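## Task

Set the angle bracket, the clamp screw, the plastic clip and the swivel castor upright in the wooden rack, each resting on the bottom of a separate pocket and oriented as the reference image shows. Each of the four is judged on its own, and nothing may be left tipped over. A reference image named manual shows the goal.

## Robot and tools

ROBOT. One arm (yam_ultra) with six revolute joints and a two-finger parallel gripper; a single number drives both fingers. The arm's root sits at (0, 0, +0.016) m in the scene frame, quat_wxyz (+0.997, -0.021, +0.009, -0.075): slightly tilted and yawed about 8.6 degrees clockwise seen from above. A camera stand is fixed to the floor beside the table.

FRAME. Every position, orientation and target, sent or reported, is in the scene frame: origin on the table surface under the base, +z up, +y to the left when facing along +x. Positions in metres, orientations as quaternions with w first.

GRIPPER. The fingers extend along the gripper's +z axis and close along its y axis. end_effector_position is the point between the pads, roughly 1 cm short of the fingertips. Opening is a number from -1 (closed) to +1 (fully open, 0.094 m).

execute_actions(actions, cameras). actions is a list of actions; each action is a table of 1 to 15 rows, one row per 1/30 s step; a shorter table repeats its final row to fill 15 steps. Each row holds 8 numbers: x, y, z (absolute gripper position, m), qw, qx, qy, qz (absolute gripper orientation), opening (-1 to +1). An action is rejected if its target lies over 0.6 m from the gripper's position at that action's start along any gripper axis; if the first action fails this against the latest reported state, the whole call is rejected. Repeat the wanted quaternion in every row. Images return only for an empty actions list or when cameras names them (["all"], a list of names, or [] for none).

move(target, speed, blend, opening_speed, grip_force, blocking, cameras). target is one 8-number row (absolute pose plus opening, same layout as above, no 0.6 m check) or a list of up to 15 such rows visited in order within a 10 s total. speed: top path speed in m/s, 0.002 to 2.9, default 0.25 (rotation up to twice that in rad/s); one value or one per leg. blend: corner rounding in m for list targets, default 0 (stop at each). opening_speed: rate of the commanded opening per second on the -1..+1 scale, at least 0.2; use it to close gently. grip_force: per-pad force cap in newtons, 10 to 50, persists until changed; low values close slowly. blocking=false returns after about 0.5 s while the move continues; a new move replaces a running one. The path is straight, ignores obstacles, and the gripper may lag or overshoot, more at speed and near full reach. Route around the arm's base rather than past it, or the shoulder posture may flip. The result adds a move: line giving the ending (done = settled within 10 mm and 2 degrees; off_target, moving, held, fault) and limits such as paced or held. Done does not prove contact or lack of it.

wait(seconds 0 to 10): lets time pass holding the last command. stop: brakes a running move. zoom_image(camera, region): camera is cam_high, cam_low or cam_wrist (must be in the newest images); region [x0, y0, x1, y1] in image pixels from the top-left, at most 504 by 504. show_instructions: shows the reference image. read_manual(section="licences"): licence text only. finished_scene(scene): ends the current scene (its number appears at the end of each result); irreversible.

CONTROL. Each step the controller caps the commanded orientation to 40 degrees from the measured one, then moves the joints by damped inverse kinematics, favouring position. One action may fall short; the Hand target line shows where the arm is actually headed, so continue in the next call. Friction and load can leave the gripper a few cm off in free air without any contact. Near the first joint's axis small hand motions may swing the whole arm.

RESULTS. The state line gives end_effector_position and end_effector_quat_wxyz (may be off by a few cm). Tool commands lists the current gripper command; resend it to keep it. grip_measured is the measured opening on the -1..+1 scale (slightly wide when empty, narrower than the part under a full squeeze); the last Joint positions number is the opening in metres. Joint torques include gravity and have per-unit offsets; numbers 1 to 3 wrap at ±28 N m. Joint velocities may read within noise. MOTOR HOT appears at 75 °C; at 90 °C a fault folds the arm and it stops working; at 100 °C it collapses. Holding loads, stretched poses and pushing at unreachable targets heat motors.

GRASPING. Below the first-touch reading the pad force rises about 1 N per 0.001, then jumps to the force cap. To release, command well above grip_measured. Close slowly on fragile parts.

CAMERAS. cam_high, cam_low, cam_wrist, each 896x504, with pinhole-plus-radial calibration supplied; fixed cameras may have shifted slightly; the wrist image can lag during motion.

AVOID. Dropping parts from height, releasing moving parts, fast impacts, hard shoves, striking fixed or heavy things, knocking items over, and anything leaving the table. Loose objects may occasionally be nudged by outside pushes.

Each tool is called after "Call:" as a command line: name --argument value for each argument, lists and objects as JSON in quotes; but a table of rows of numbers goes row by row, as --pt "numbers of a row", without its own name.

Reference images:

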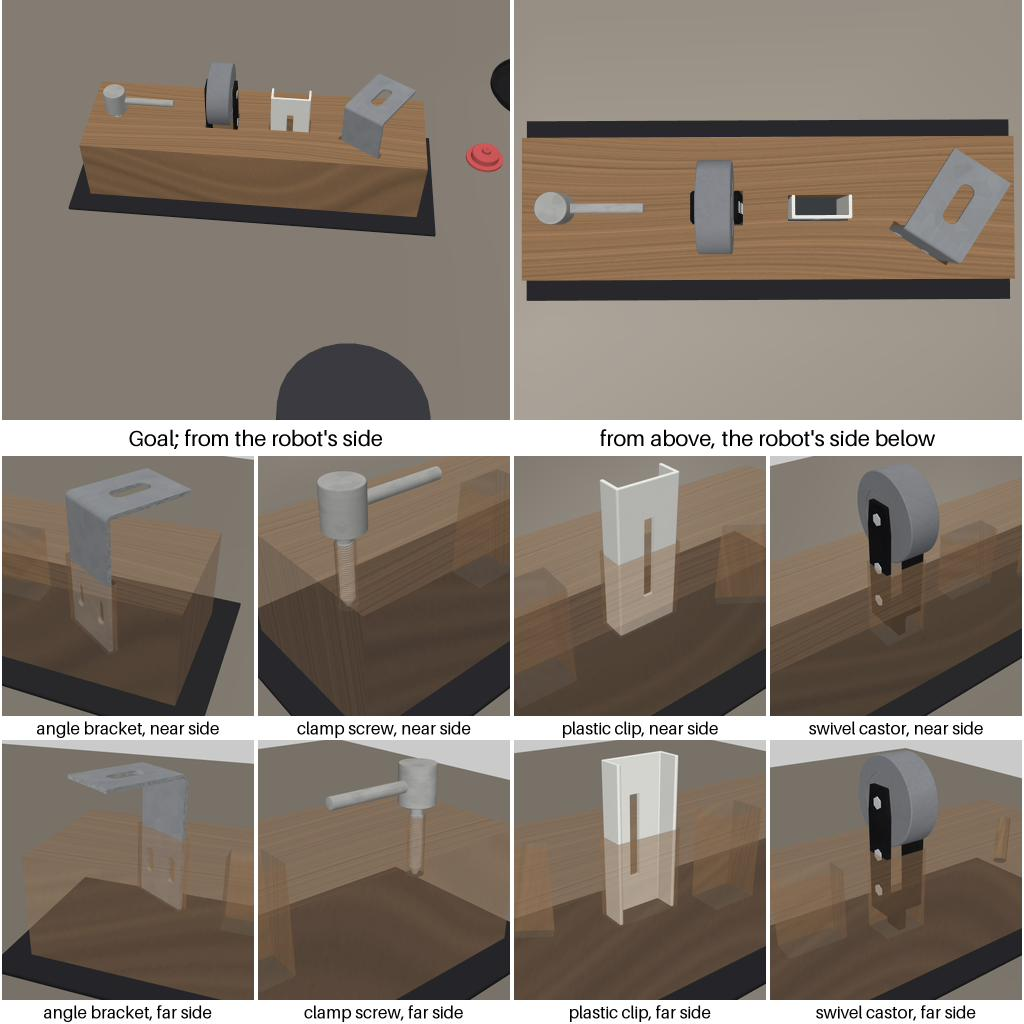

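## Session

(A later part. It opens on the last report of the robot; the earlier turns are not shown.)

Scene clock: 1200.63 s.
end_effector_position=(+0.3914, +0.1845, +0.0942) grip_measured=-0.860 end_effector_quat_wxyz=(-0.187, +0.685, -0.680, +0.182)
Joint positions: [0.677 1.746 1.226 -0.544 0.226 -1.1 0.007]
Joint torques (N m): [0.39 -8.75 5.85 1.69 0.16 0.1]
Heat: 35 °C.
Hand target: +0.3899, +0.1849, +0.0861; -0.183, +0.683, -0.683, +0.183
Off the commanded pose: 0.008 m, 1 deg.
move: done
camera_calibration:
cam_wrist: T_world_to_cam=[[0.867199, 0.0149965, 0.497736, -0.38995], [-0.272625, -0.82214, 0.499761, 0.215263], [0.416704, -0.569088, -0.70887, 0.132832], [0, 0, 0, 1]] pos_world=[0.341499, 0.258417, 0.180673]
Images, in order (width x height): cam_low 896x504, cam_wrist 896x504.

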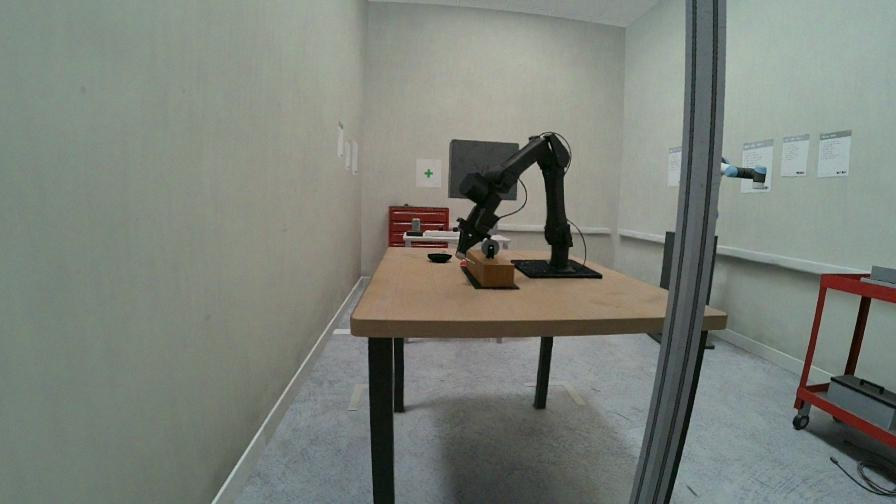

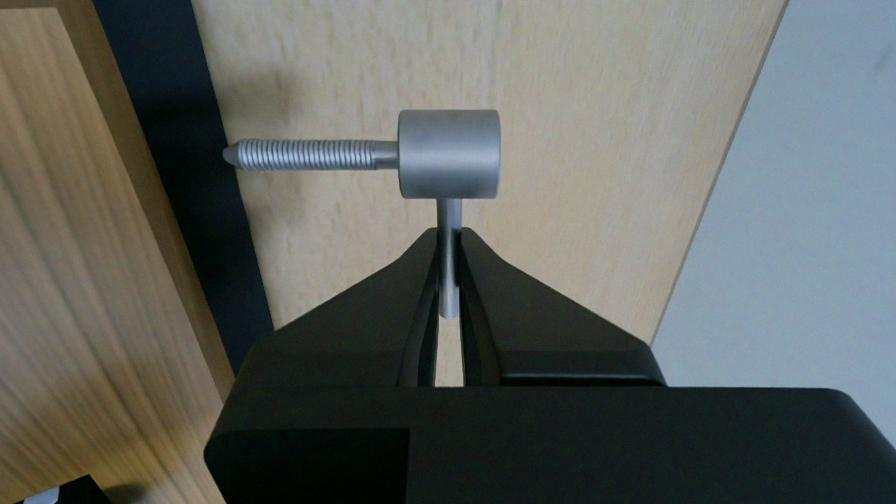

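Call:
move --pt "0.387 0.185 0.078 0.183 -0.683 0.683 -0.183 -1" --pt "0.338 0.185 0.078 0.183 -0.683 0.683 -0.183 -1" --speed '[0.1, 0.05]' --grip_force 25 --cameras '["cam_low", "cam_wrist"]'

Call:
zoom_image --camera "cam_low" --region '[430, 190, 550, 290]'

Scene clock: 1211.53 s.
end_effector_position=(+0.3525, +0.1877, +0.0792) grip_measured=-0.850 end_effector_quat_wxyz=(-0.195, +0.678, -0.682, +0.192)
Joint positions: [0.762 1.646 1.037 -0.453 0.287 -1.017 0.007]
Joint torques (N m): [0.88 -10.96 5.15 1 0.05 0.12]
Heat: 36 °C.
Hand target: +0.3385, +0.1850, +0.0776; -0.183, +0.683, -0.683, +0.183
Off the commanded pose: 0.015 m, 2 deg.
grip_force (N): 25
move: off_target
camera_calibration:
cam_wrist: T_world_to_cam=[[0.853652, 0.00231735, 0.520839, -0.343415], [-0.29795, -0.818036, 0.491978, 0.223462], [0.427205, -0.575162, -0.697628, 0.136848], [0, 0, 0, 1]] pos_world=[0.301275, 0.262305, 0.164394]
Images, in order (width x height): cam_low 896x504, cam_wrist 896x504.

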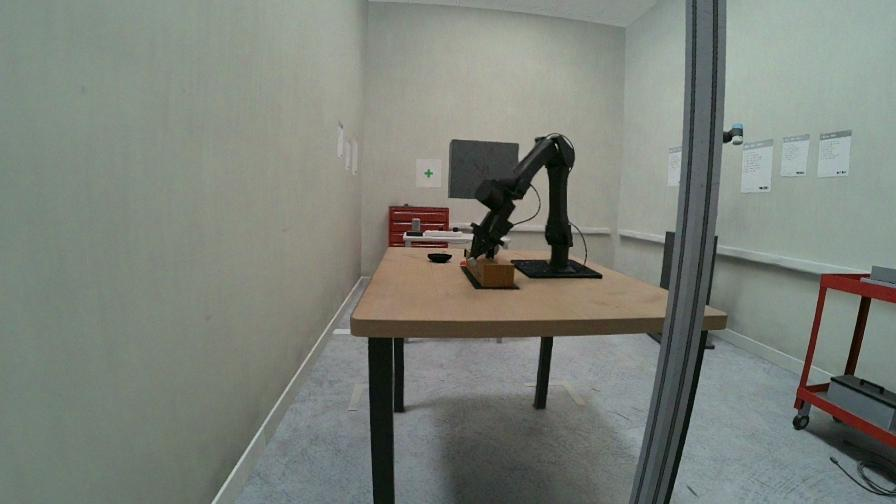

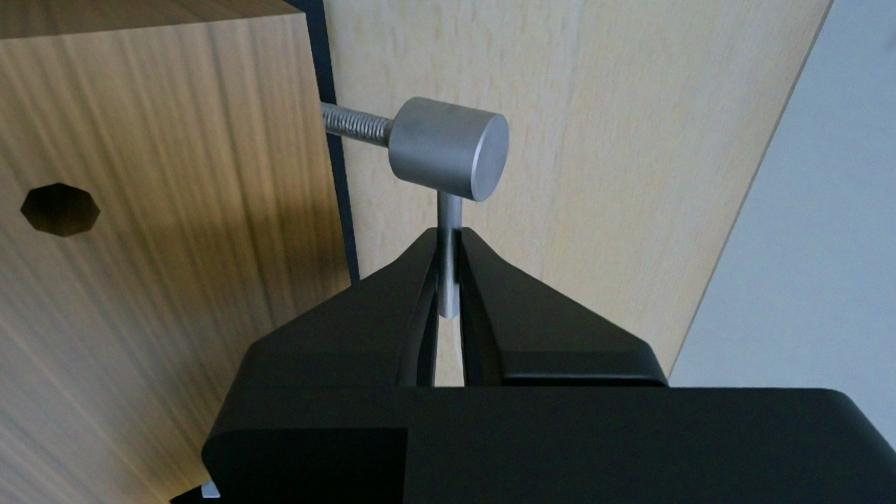

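Scaled by 4.200 from the camera's 896x504 image, which has a finer 1280x720 frame.

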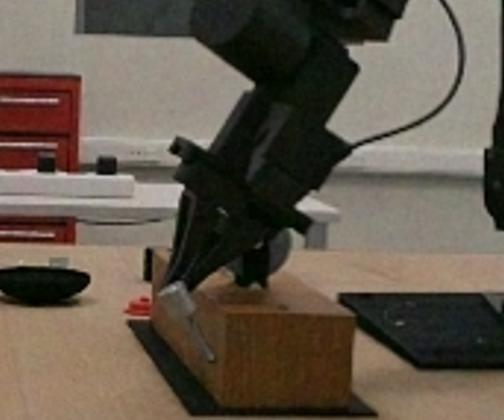

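Call:
move --target '[0.32, 0.185, 0.088, 0.183, -0.683, 0.683, -0.183, -1]' --speed 0.04 --cameras '["cam_low", "cam_wrist"]'

Call:
zoom_image --camera "cam_low" --region '[430, 190, 550, 290]'

Scene clock: 1216.47 s.
end_effector_position=(+0.3354, +0.1900, +0.0901) grip_measured=-0.850 end_effector_quat_wxyz=(-0.199, +0.678, -0.682, +0.191)
Joint positions: [0.798 1.58 1.01 -0.493 0.3 -0.984 0.007]
Joint torques (N m): [0.99 -10.3 5.3 0.91 0.1 0.03]
Heat: 36 °C.
Hand target: +0.3207, +0.1851, +0.0877; -0.183, +0.683, -0.683, +0.183
Off the commanded pose: 0.016 m, 2 deg.
grip_force (N): 25
move: off_target
camera_calibration:
cam_wrist: T_world_to_cam=[[0.851261, 0.0000790441, 0.524742, -0.333642], [-0.298355, -0.822558, 0.48413, 0.216625], [0.43167, -0.568681, -0.700188, 0.150511], [0, 0, 0, 1]] pos_world=[0.283677, 0.263806, 0.175587]
Images, in order (width x height): cam_low 896x504, cam_wrist 896x504.

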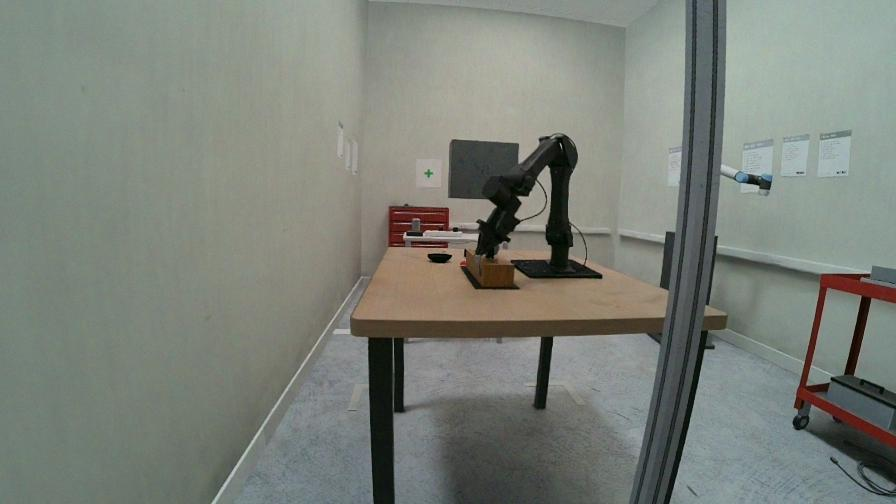

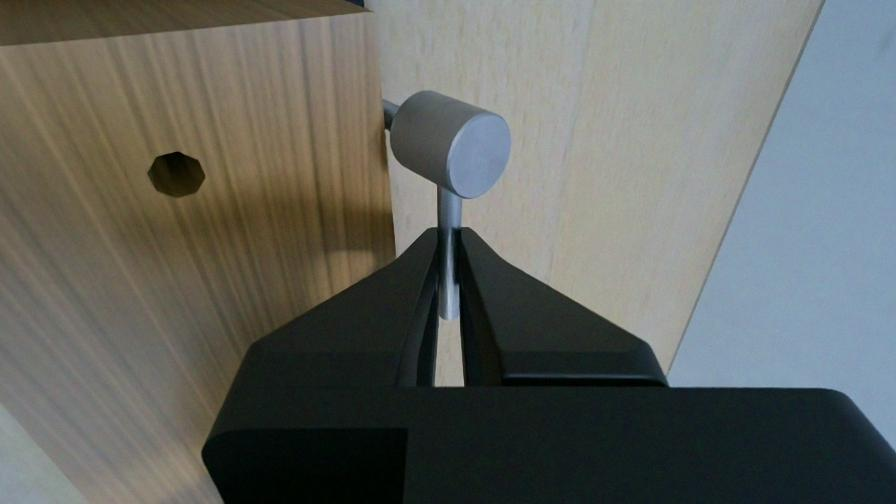

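Scaled by 4.200 from the camera's 896x504 image, which has a finer 1280x720 frame.

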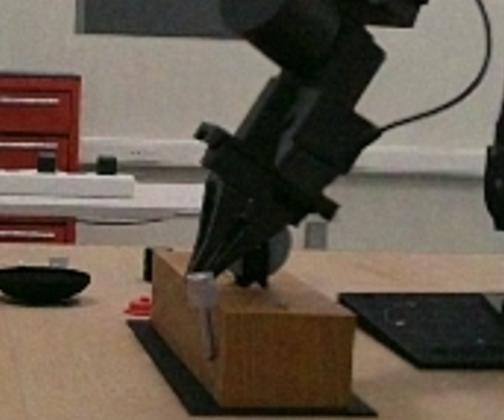

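Call:
move --target '[0.311, 0.183, 0.09, 0.183, -0.683, 0.683, -0.183, -1]' --speed 0.04 --cameras '["cam_low", "cam_wrist"]'

Call:
zoom_image --camera "cam_low" --region '[460, 230, 520, 290]'

Scene clock: 1220.90 s.
end_effector_position=(+0.3270, +0.1888, +0.0926) grip_measured=-0.850 end_effector_quat_wxyz=(-0.201, +0.677, -0.682, +0.190)
Joint positions: [0.811 1.547 0.986 -0.503 0.305 -0.97 0.007]
Joint torques (N m): [0.92 -9.99 5.26 0.87 0.07 0]
Heat: 36 °C.
Hand target: +0.3118, +0.1831, +0.0896; -0.183, +0.683, -0.683, +0.183
Off the commanded pose: 0.017 m, 2 deg.
grip_force (N): 25
move: off_target
camera_calibration:
cam_wrist: T_world_to_cam=[[0.850535, -0.00227687, 0.525914, -0.327211], [-0.299488, -0.824111, 0.480779, 0.212947], [0.432317, -0.566424, -0.701616, 0.154756], [0, 0, 0, 1]] pos_world=[0.275176, 0.262405, 0.178284]
Images, in order (width x height): cam_low 896x504, cam_wrist 896x504.

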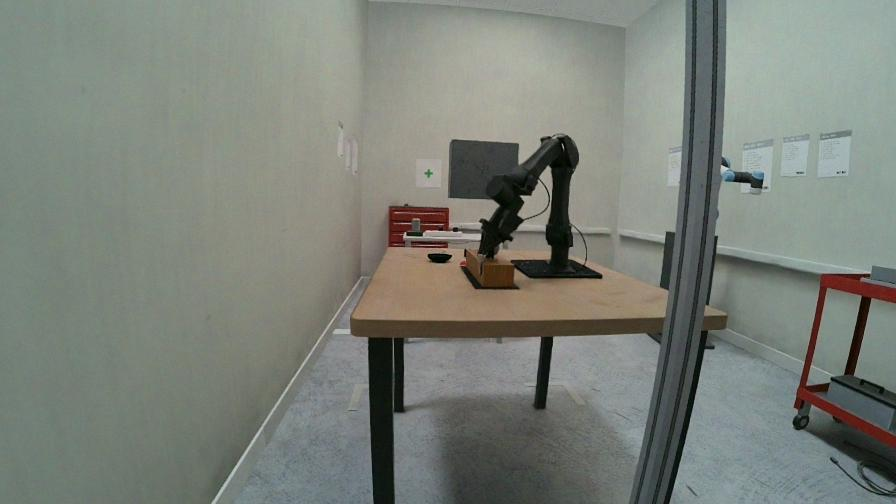

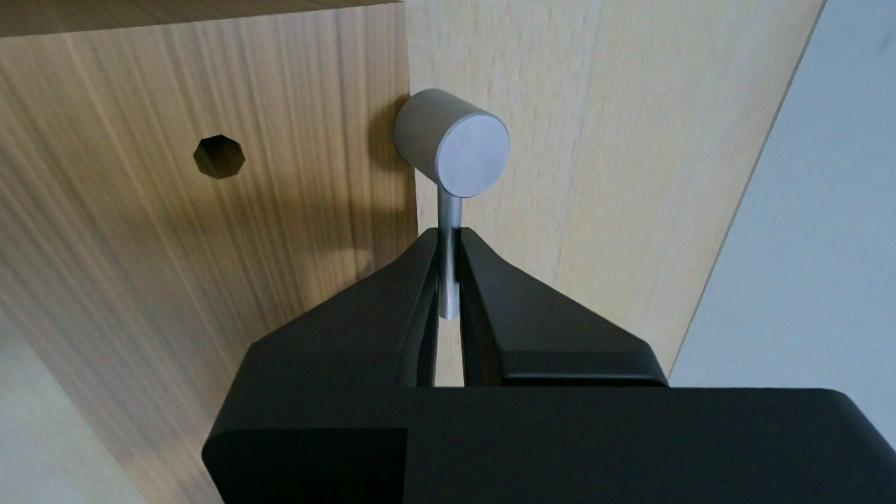

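Scaled by 8.400 from the camera's 896x504 image, which has a finer 1280x720 frame.

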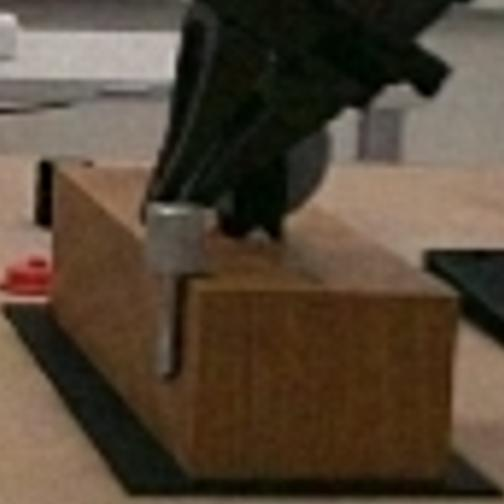

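Call:
move --pt "0.35 0.185 0.095 0.201 -0.677 0.682 -0.19 -1" --pt "0.34 0.185 0.15 0.1496 -0.6902 0.6658 -0.2407 -1" --pt "0.283 0.185 0.142 0.1496 -0.6902 0.6658 -0.2407 -1" --speed '[0.08, 0.12, 0.12]' --blend '[0.005, 0.015, 0]' --grip_force 45 --cameras '["cam_low", "cam_wrist", "cam_high"]'

Call:
zoom_image --camera "cam_low" --region '[460, 220, 520, 280]'

Call:
zoom_image --camera "cam_high" --region '[410, 120, 500, 210]'

Scene clock: 1237.53 s.
end_effector_position=(+0.2873, +0.1909, +0.1387) grip_measured=-0.859 end_effector_quat_wxyz=(-0.149, +0.696, -0.662, +0.234)
Joint positions: [0.962 1.482 1.129 -0.849 0.456 -0.882 0.007]
Joint torques (N m): [0.47 -9.21 5.82 0.95 0.27 0.17]
Heat: 36 °C.
Hand target: +0.2832, +0.1850, +0.1418; -0.150, +0.690, -0.666, +0.241
Off the commanded pose: 0.008 m, 1 deg.
grip_force (N): 45
move: done
camera_calibration:
cam_wrist: T_world_to_cam=[[0.855243, 0.0864398, 0.510967, -0.333897], [-0.282033, -0.74955, 0.598859, 0.145], [0.434761, -0.65628, -0.616668, 0.210138], [0, 0, 0, 1]] pos_world=[0.235098, 0.275456, 0.213361]

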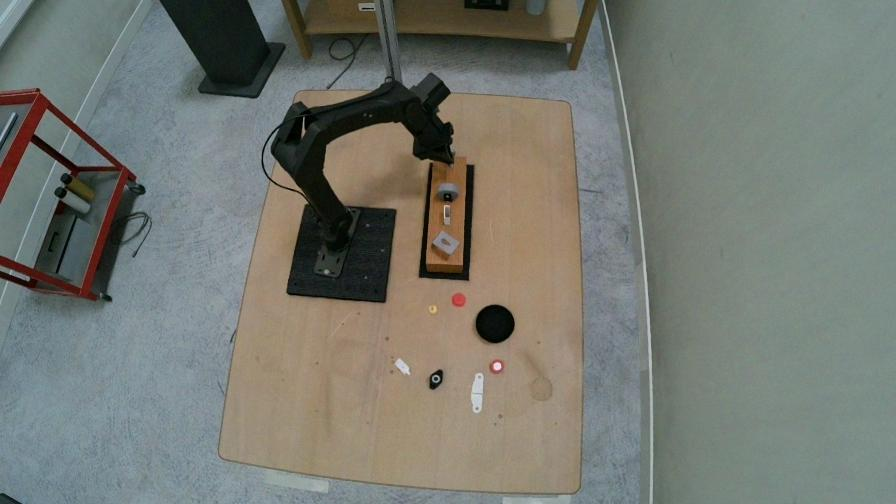

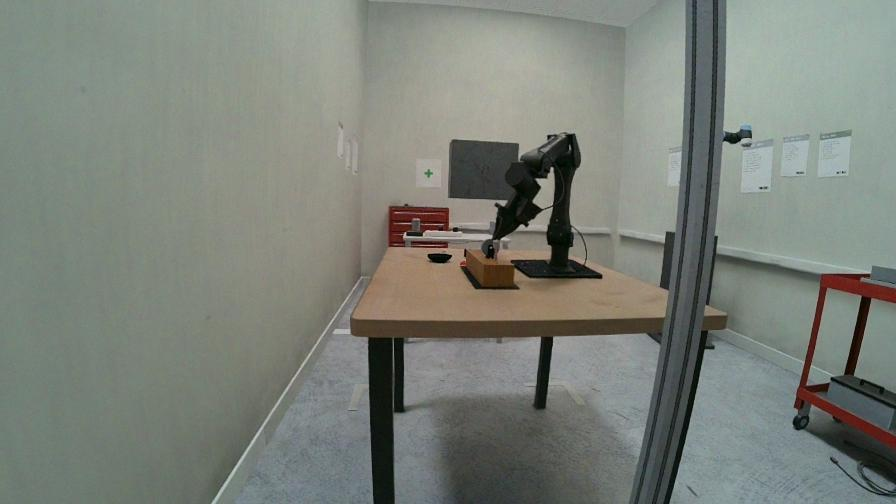

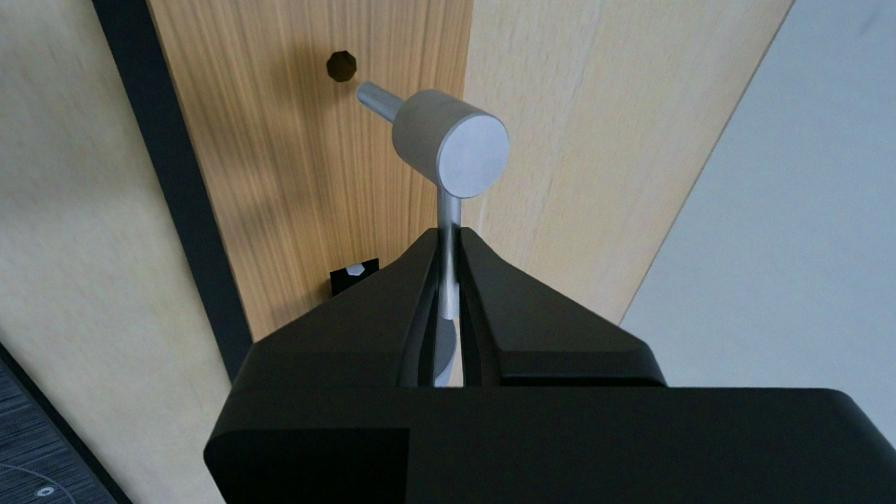

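Scaled by 8.400 from the camera's 896x504 image, which has a finer 1280x720 frame.

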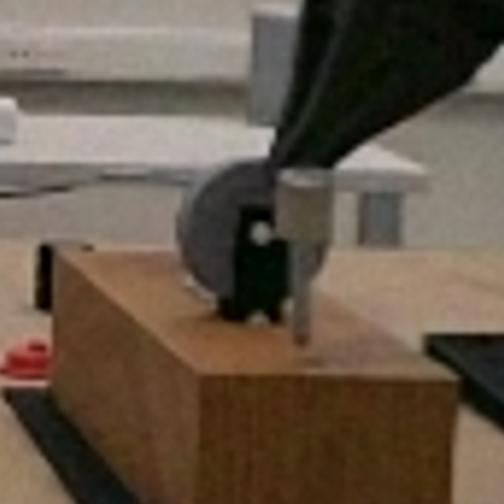

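Scaled by 5.600 from the camera's 896x504 image, which has a finer 1280x720 frame.

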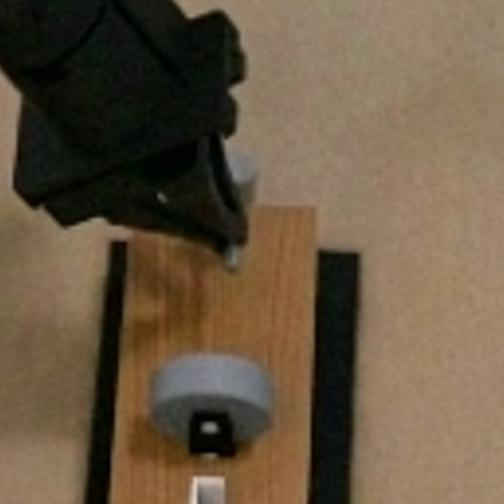

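Call:
move --target '[0.28, 0.187, 0.15, 0.201, -0.677, 0.682, -0.19, -1]' --speed 0.1 --cameras '["cam_low", "cam_wrist", "cam_high"]'

Call:
zoom_image --camera "cam_low" --region '[460, 220, 520, 280]'

Call:
zoom_image --camera "cam_high" --region '[410, 120, 500, 210]'

Scene clock: 1257.47 s.
end_effector_position=(+0.2798, +0.1880, +0.1467) grip_measured=-0.859 end_effector_quat_wxyz=(-0.186, +0.686, -0.676, +0.195)
Joint positions: [0.926 1.385 1.071 -0.812 0.365 -0.882 0.007]
Joint torques (N m): [-0.77 -8.31 5.79 1.55 0.03 0.1]
Heat: 36 °C.
Hand target: +0.2800, +0.1869, +0.1500; -0.200, +0.677, -0.682, +0.190
Off the commanded pose: 0.003 m, 2 deg.
grip_force (N): 45
move: done
camera_calibration:
cam_wrist: T_world_to_cam=[[0.857872, 0.0256287, 0.513224, -0.321013], [-0.281721, -0.811822, 0.511447, 0.160331], [0.429754, -0.583342, -0.689219, 0.214683], [0, 0, 0, 1]] pos_world=[0.228296, 0.263621, 0.230714]

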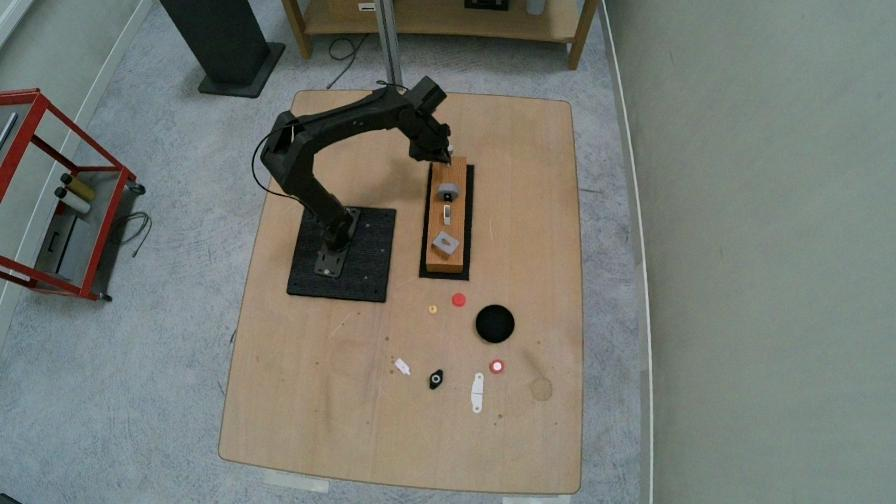

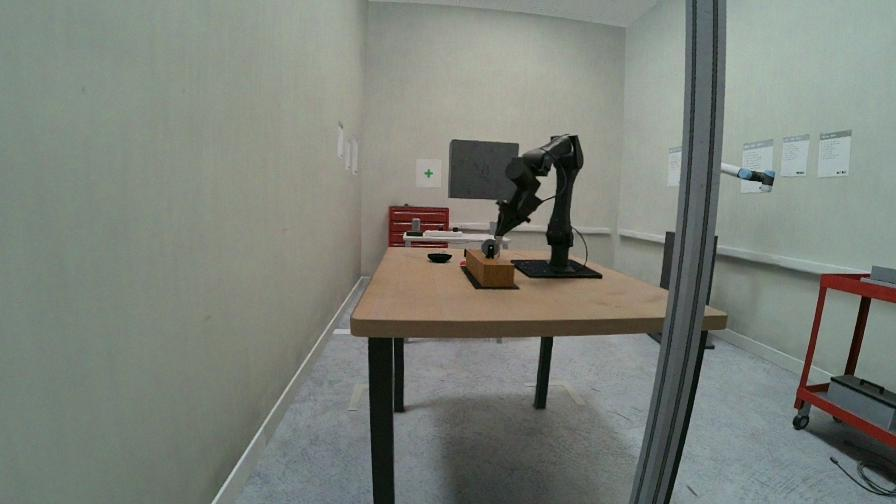

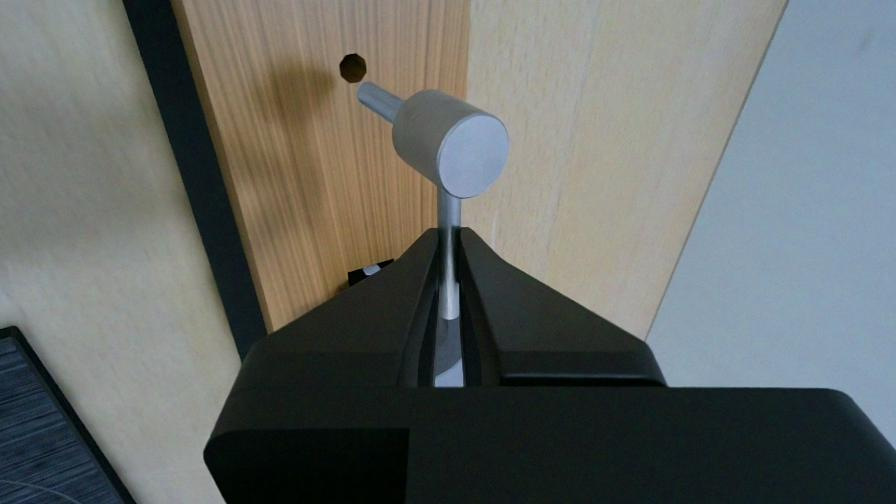

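Scaled by 8.400 from the camera's 896x504 image, which has a finer 1280x720 frame.

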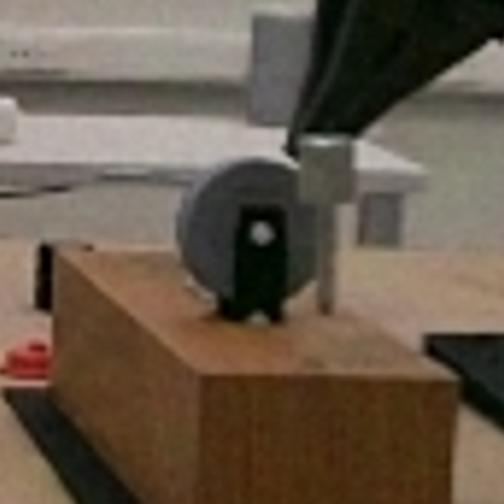

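Scaled by 5.600 from the camera's 896x504 image, which has a finer 1280x720 frame.

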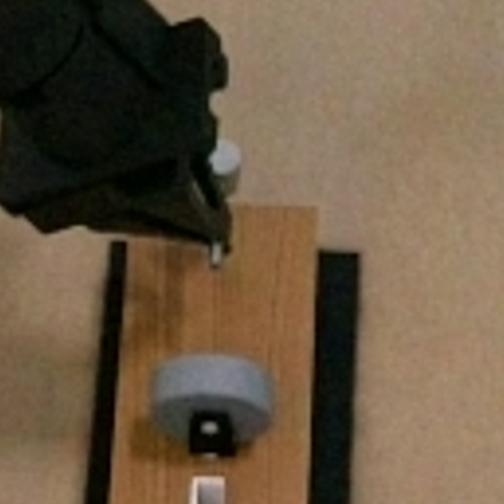

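Call:
move --target '[0.282, 0.1905, 0.139, 0.201, -0.677, 0.682, -0.19, -1]' --speed 0.08 --cameras '["cam_low", "cam_wrist"]'

Call:
zoom_image --camera "cam_low" --region '[475, 230, 515, 270]'

Call:
zoom_image --camera "cam_wrist" --region '[300, 20, 460, 140]'

Scene clock: 1272.10 s.
end_effector_position=(+0.2823, +0.1904, +0.1420) grip_measured=-0.859 end_effector_quat_wxyz=(-0.196, +0.683, -0.676, +0.195)
Joint positions: [0.926 1.385 1.045 -0.766 0.365 -0.882 0.007]
Joint torques (N m): [-0.44 -6.56 5.81 1.58 0.11 0.15]
Heat: 35 °C.
Hand target: +0.2820, +0.1904, +0.1390; -0.201, +0.677, -0.682, +0.190
Off the commanded pose: 0.003 m, 1 deg.
grip_force (N): 45
move: done
camera_calibration:
cam_wrist: T_world_to_cam=[[0.850804, 0.0188037, 0.525147, -0.319078], [-0.288181, -0.818977, 0.496214, 0.170719], [0.439414, -0.573518, -0.69137, 0.207497], [0, 0, 0, 1]] pos_world=[0.229493, 0.264819, 0.226307]
Images, in order (width x height): cam_low 896x504, cam_wrist 896x504.

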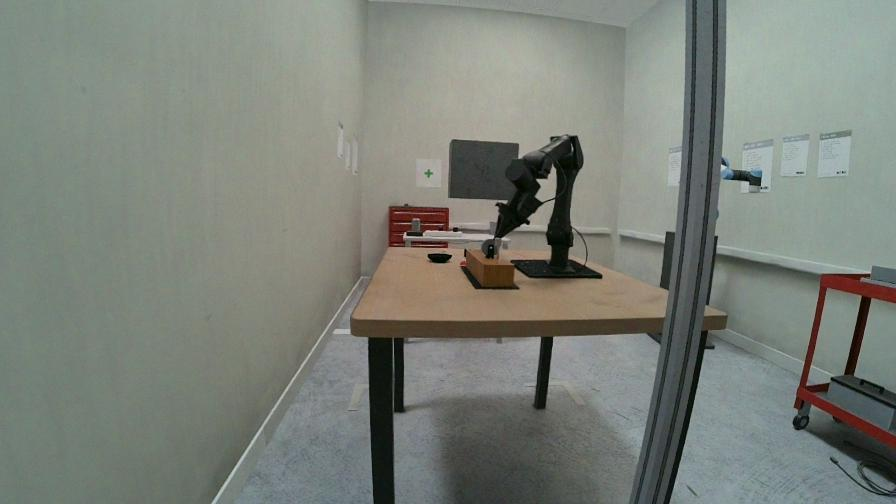

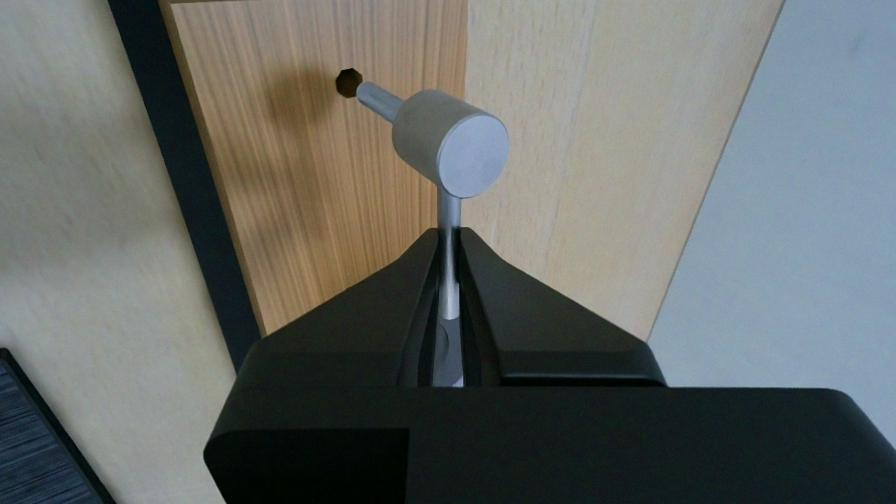

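Scaled by 12.600 from the camera's 896x504 image, which has a finer 1280x720 frame.

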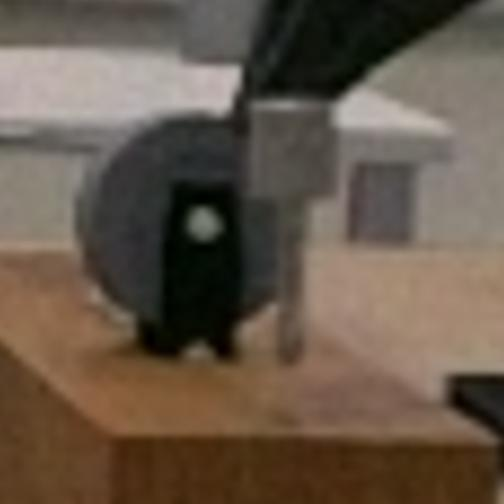

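Scaled by 3.150 from the camera's 896x504 image, which has a finer 1280x720 frame.

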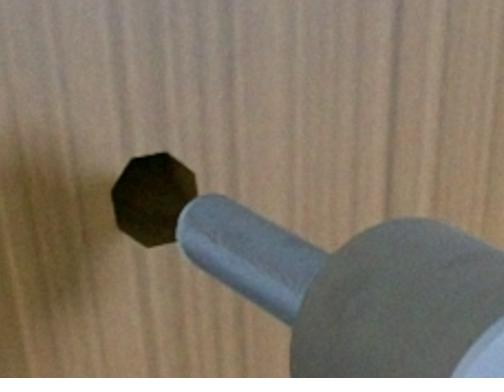

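Call:
move --target '[0.281, 0.19, 0.128, 0.201, -0.677, 0.682, -0.19, -1]' --speed 0.06 --cameras '["cam_low", "cam_wrist"]'

Call:
zoom_image --camera "cam_low" --region '[475, 230, 515, 270]'

Call:
zoom_image --camera "cam_wrist" --region '[300, 20, 460, 140]'

Scene clock: 1282.63 s.
end_effector_position=(+0.2815, +0.1895, +0.1319) grip_measured=-0.859 end_effector_quat_wxyz=(-0.197, +0.682, -0.677, +0.195)
Joint positions: [0.926 1.385 1.003 -0.722 0.365 -0.88 0.007]
Joint torques (N m): [-0.31 -6.31 5.93 1.5 0.07 0.14]
Heat: 35 °C.
Hand target: +0.2809, +0.1899, +0.1280; -0.201, +0.677, -0.682, +0.190
Off the commanded pose: 0.004 m, 1 deg.
grip_force (N): 45
move: done
camera_calibration:
cam_wrist: T_world_to_cam=[[0.849975, 0.0160914, 0.526576, -0.312526], [-0.290285, -0.819804, 0.493616, 0.17581], [0.439632, -0.572418, -0.692142, 0.20013], [0, 0, 0, 1]] pos_world=[0.228691, 0.263717, 0.216305]
Images, in order (width x height): cam_low 896x504, cam_wrist 896x504.

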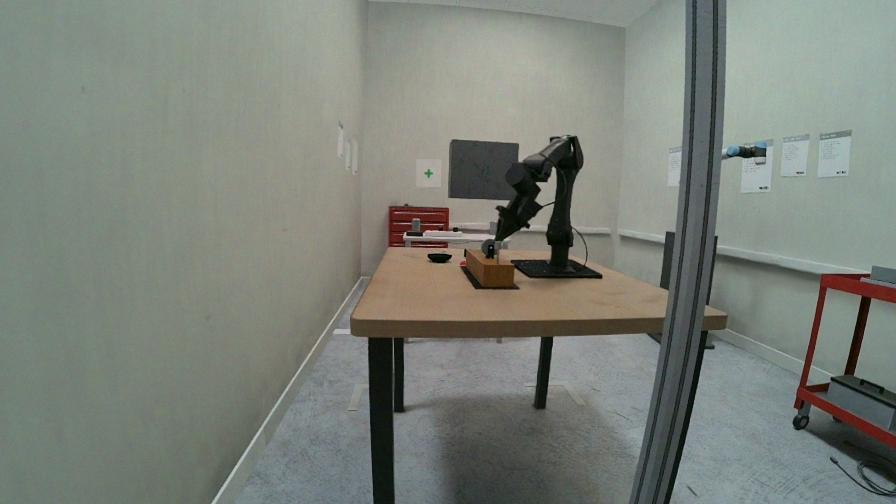

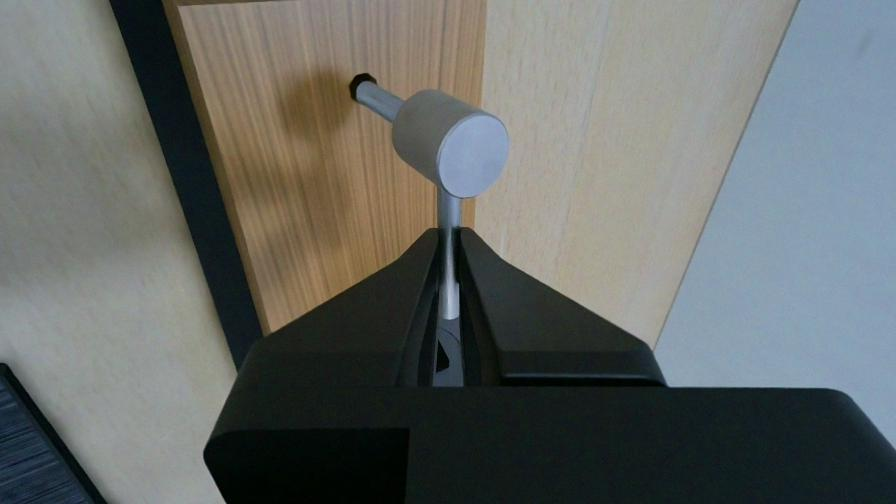

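Scaled by 12.600 from the camera's 896x504 image, which has a finer 1280x720 frame.

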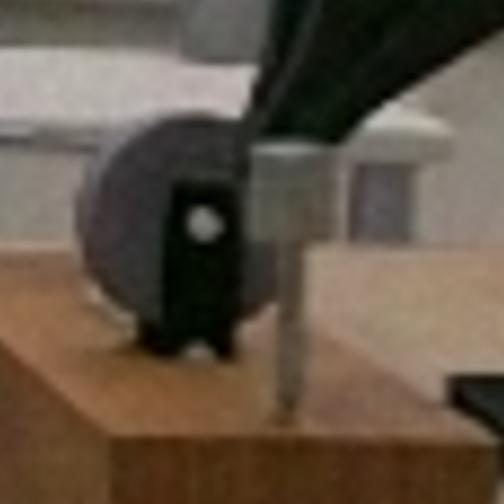

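Scaled by 3.150 from the camera's 896x504 image, which has a finer 1280x720 frame.

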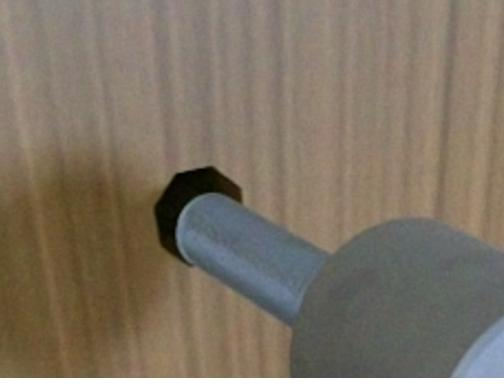

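Call:
move --target '[0.281, 0.1902, 0.114, 0.201, -0.677, 0.682, -0.19, -1]' --speed 0.05 --grip_force 30 --cameras '["cam_low", "cam_wrist"]'

Call:
zoom_image --camera "cam_low" --region '[475, 230, 515, 270]'

Call:
zoom_image --camera "cam_wrist" --region '[300, 20, 460, 140]'

Scene clock: 1288.97 s.
end_effector_position=(+0.2819, +0.1897, +0.1219) grip_measured=-0.856 end_effector_quat_wxyz=(-0.203, +0.680, -0.677, +0.194)
Joint positions: [0.926 1.385 0.958 -0.664 0.365 -0.878 0.007]
Joint torques (N m): [-0.16 -5.33 5.83 1.56 0.04 0.09]
Heat: 35 °C.
Hand target: +0.2809, +0.1900, +0.1142; -0.201, +0.677, -0.682, +0.190
Off the commanded pose: 0.008 m, 1 deg.
grip_force (N): 30
move: done
camera_calibration:
cam_wrist: T_world_to_cam=[[0.845068, 0.00952355, 0.534574, -0.30609], [-0.295995, -0.824307, 0.482602, 0.184847], [0.445249, -0.566063, -0.693777, 0.190665], [0, 0, 0, 1]] pos_world=[0.228487, 0.263214, 0.206699]
Images, in order (width x height): cam_low 896x504, cam_wrist 896x504.

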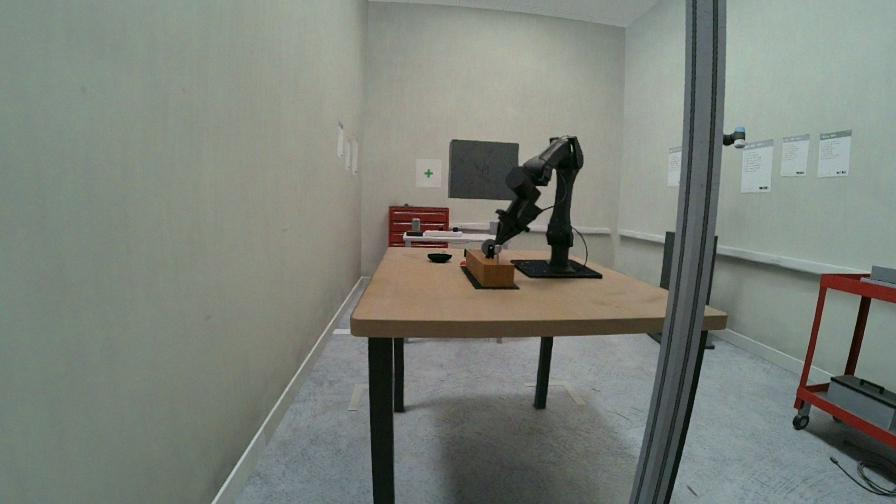

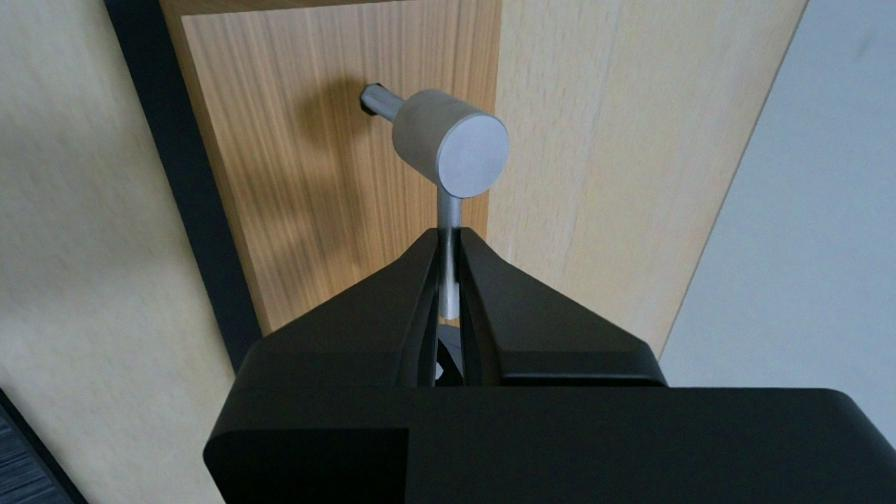

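Scaled by 12.600 from the camera's 896x504 image, which has a finer 1280x720 frame.

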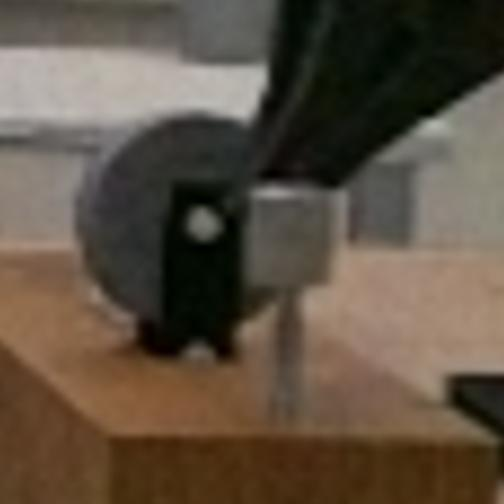

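Scaled by 3.150 from the camera's 896x504 image, which has a finer 1280x720 frame.

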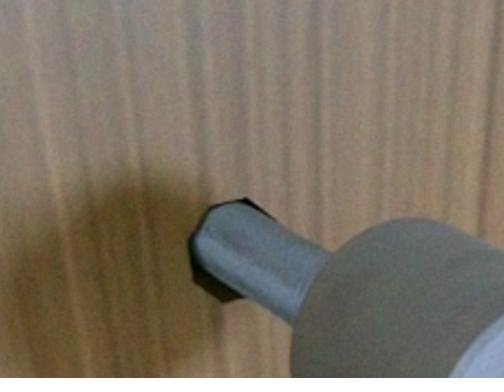

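Call:
move --target '[0.281, 0.1898, 0.094, 0.201, -0.677, 0.682, -0.19, -1]' --speed 0.05

Call:
move --target '[0.281, 0.1896, 0.08, 0.201, -0.677, 0.682, -0.19, -1]' --speed 0.05 --cameras '["cam_low", "cam_wrist"]'

Call:
zoom_image --camera "cam_low" --region '[475, 230, 515, 270]'

Scene clock: 1293.10 s.
end_effector_position=(+0.2822, +0.1895, +0.1008) grip_measured=-0.856 end_effector_quat_wxyz=(-0.202, +0.680, -0.677, +0.194)
Joint positions: [0.926 1.411 0.895 -0.578 0.365 -0.877 0.007]
Joint torques (N m): [-0.02 -5.59 5.61 1.6 0.09 0.11]
Heat: 35 °C.
Hand target: +0.2809, +0.1896, +0.0941; -0.201, +0.677, -0.682, +0.190
Off the commanded pose: 0.007 m, 1 deg.
grip_force (N): 30
move: done

Scene clock: 1293.87 s.
end_effector_position=(+0.2835, +0.1900, +0.0935) grip_measured=-0.856 end_effector_quat_wxyz=(-0.208, +0.678, -0.677, +0.196)
Joint positions: [0.926 1.417 0.863 -0.526 0.368 -0.877 0.007]
Joint torques (N m): [-0.13 -4.46 5.03 1.67 0.1 0.11]
Heat: 35 °C.
Hand target: +0.2806, +0.1892, +0.0805; -0.201, +0.677, -0.682, +0.190
Off the commanded pose: 0.014 m, 1 deg.
grip_force (N): 30
move: off_target
camera_calibration:
cam_wrist: T_world_to_cam=[[0.840094, 0.00456313, 0.542422, -0.290563], [-0.302184, -0.826491, 0.47497, 0.202135], [0.450474, -0.562931, -0.692952, 0.168266], [0, 0, 0, 1]] pos_world=[0.229383, 0.263111, 0.178199]
Images, in order (width x height): cam_low 896x504, cam_wrist 896x504.

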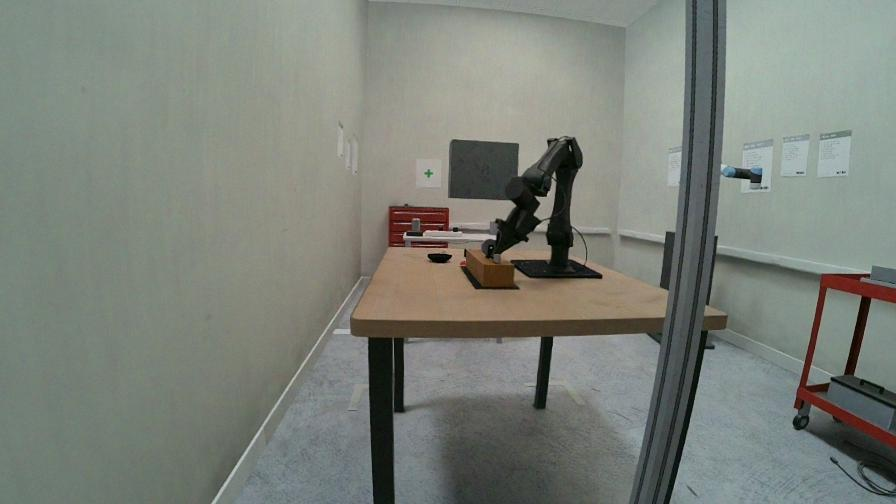

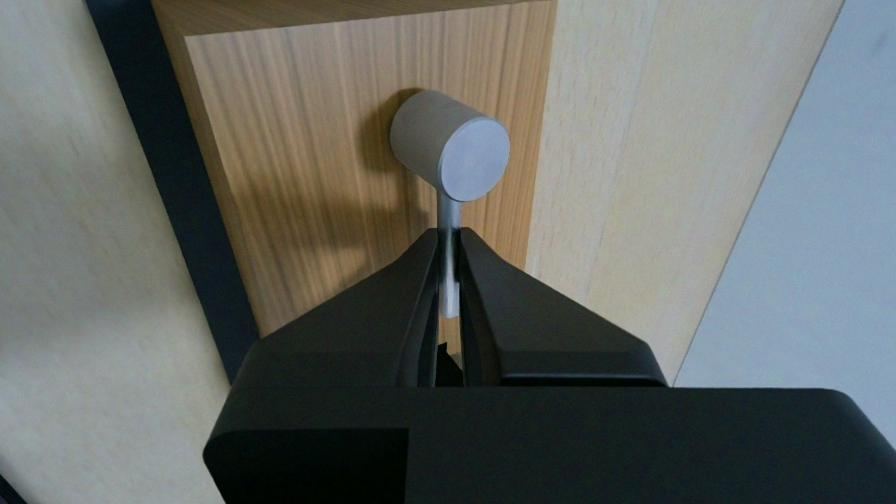

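Scaled by 12.600 from the camera's 896x504 image, which has a finer 1280x720 frame.

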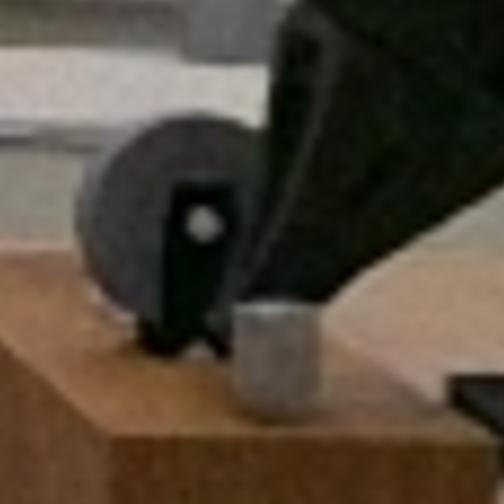

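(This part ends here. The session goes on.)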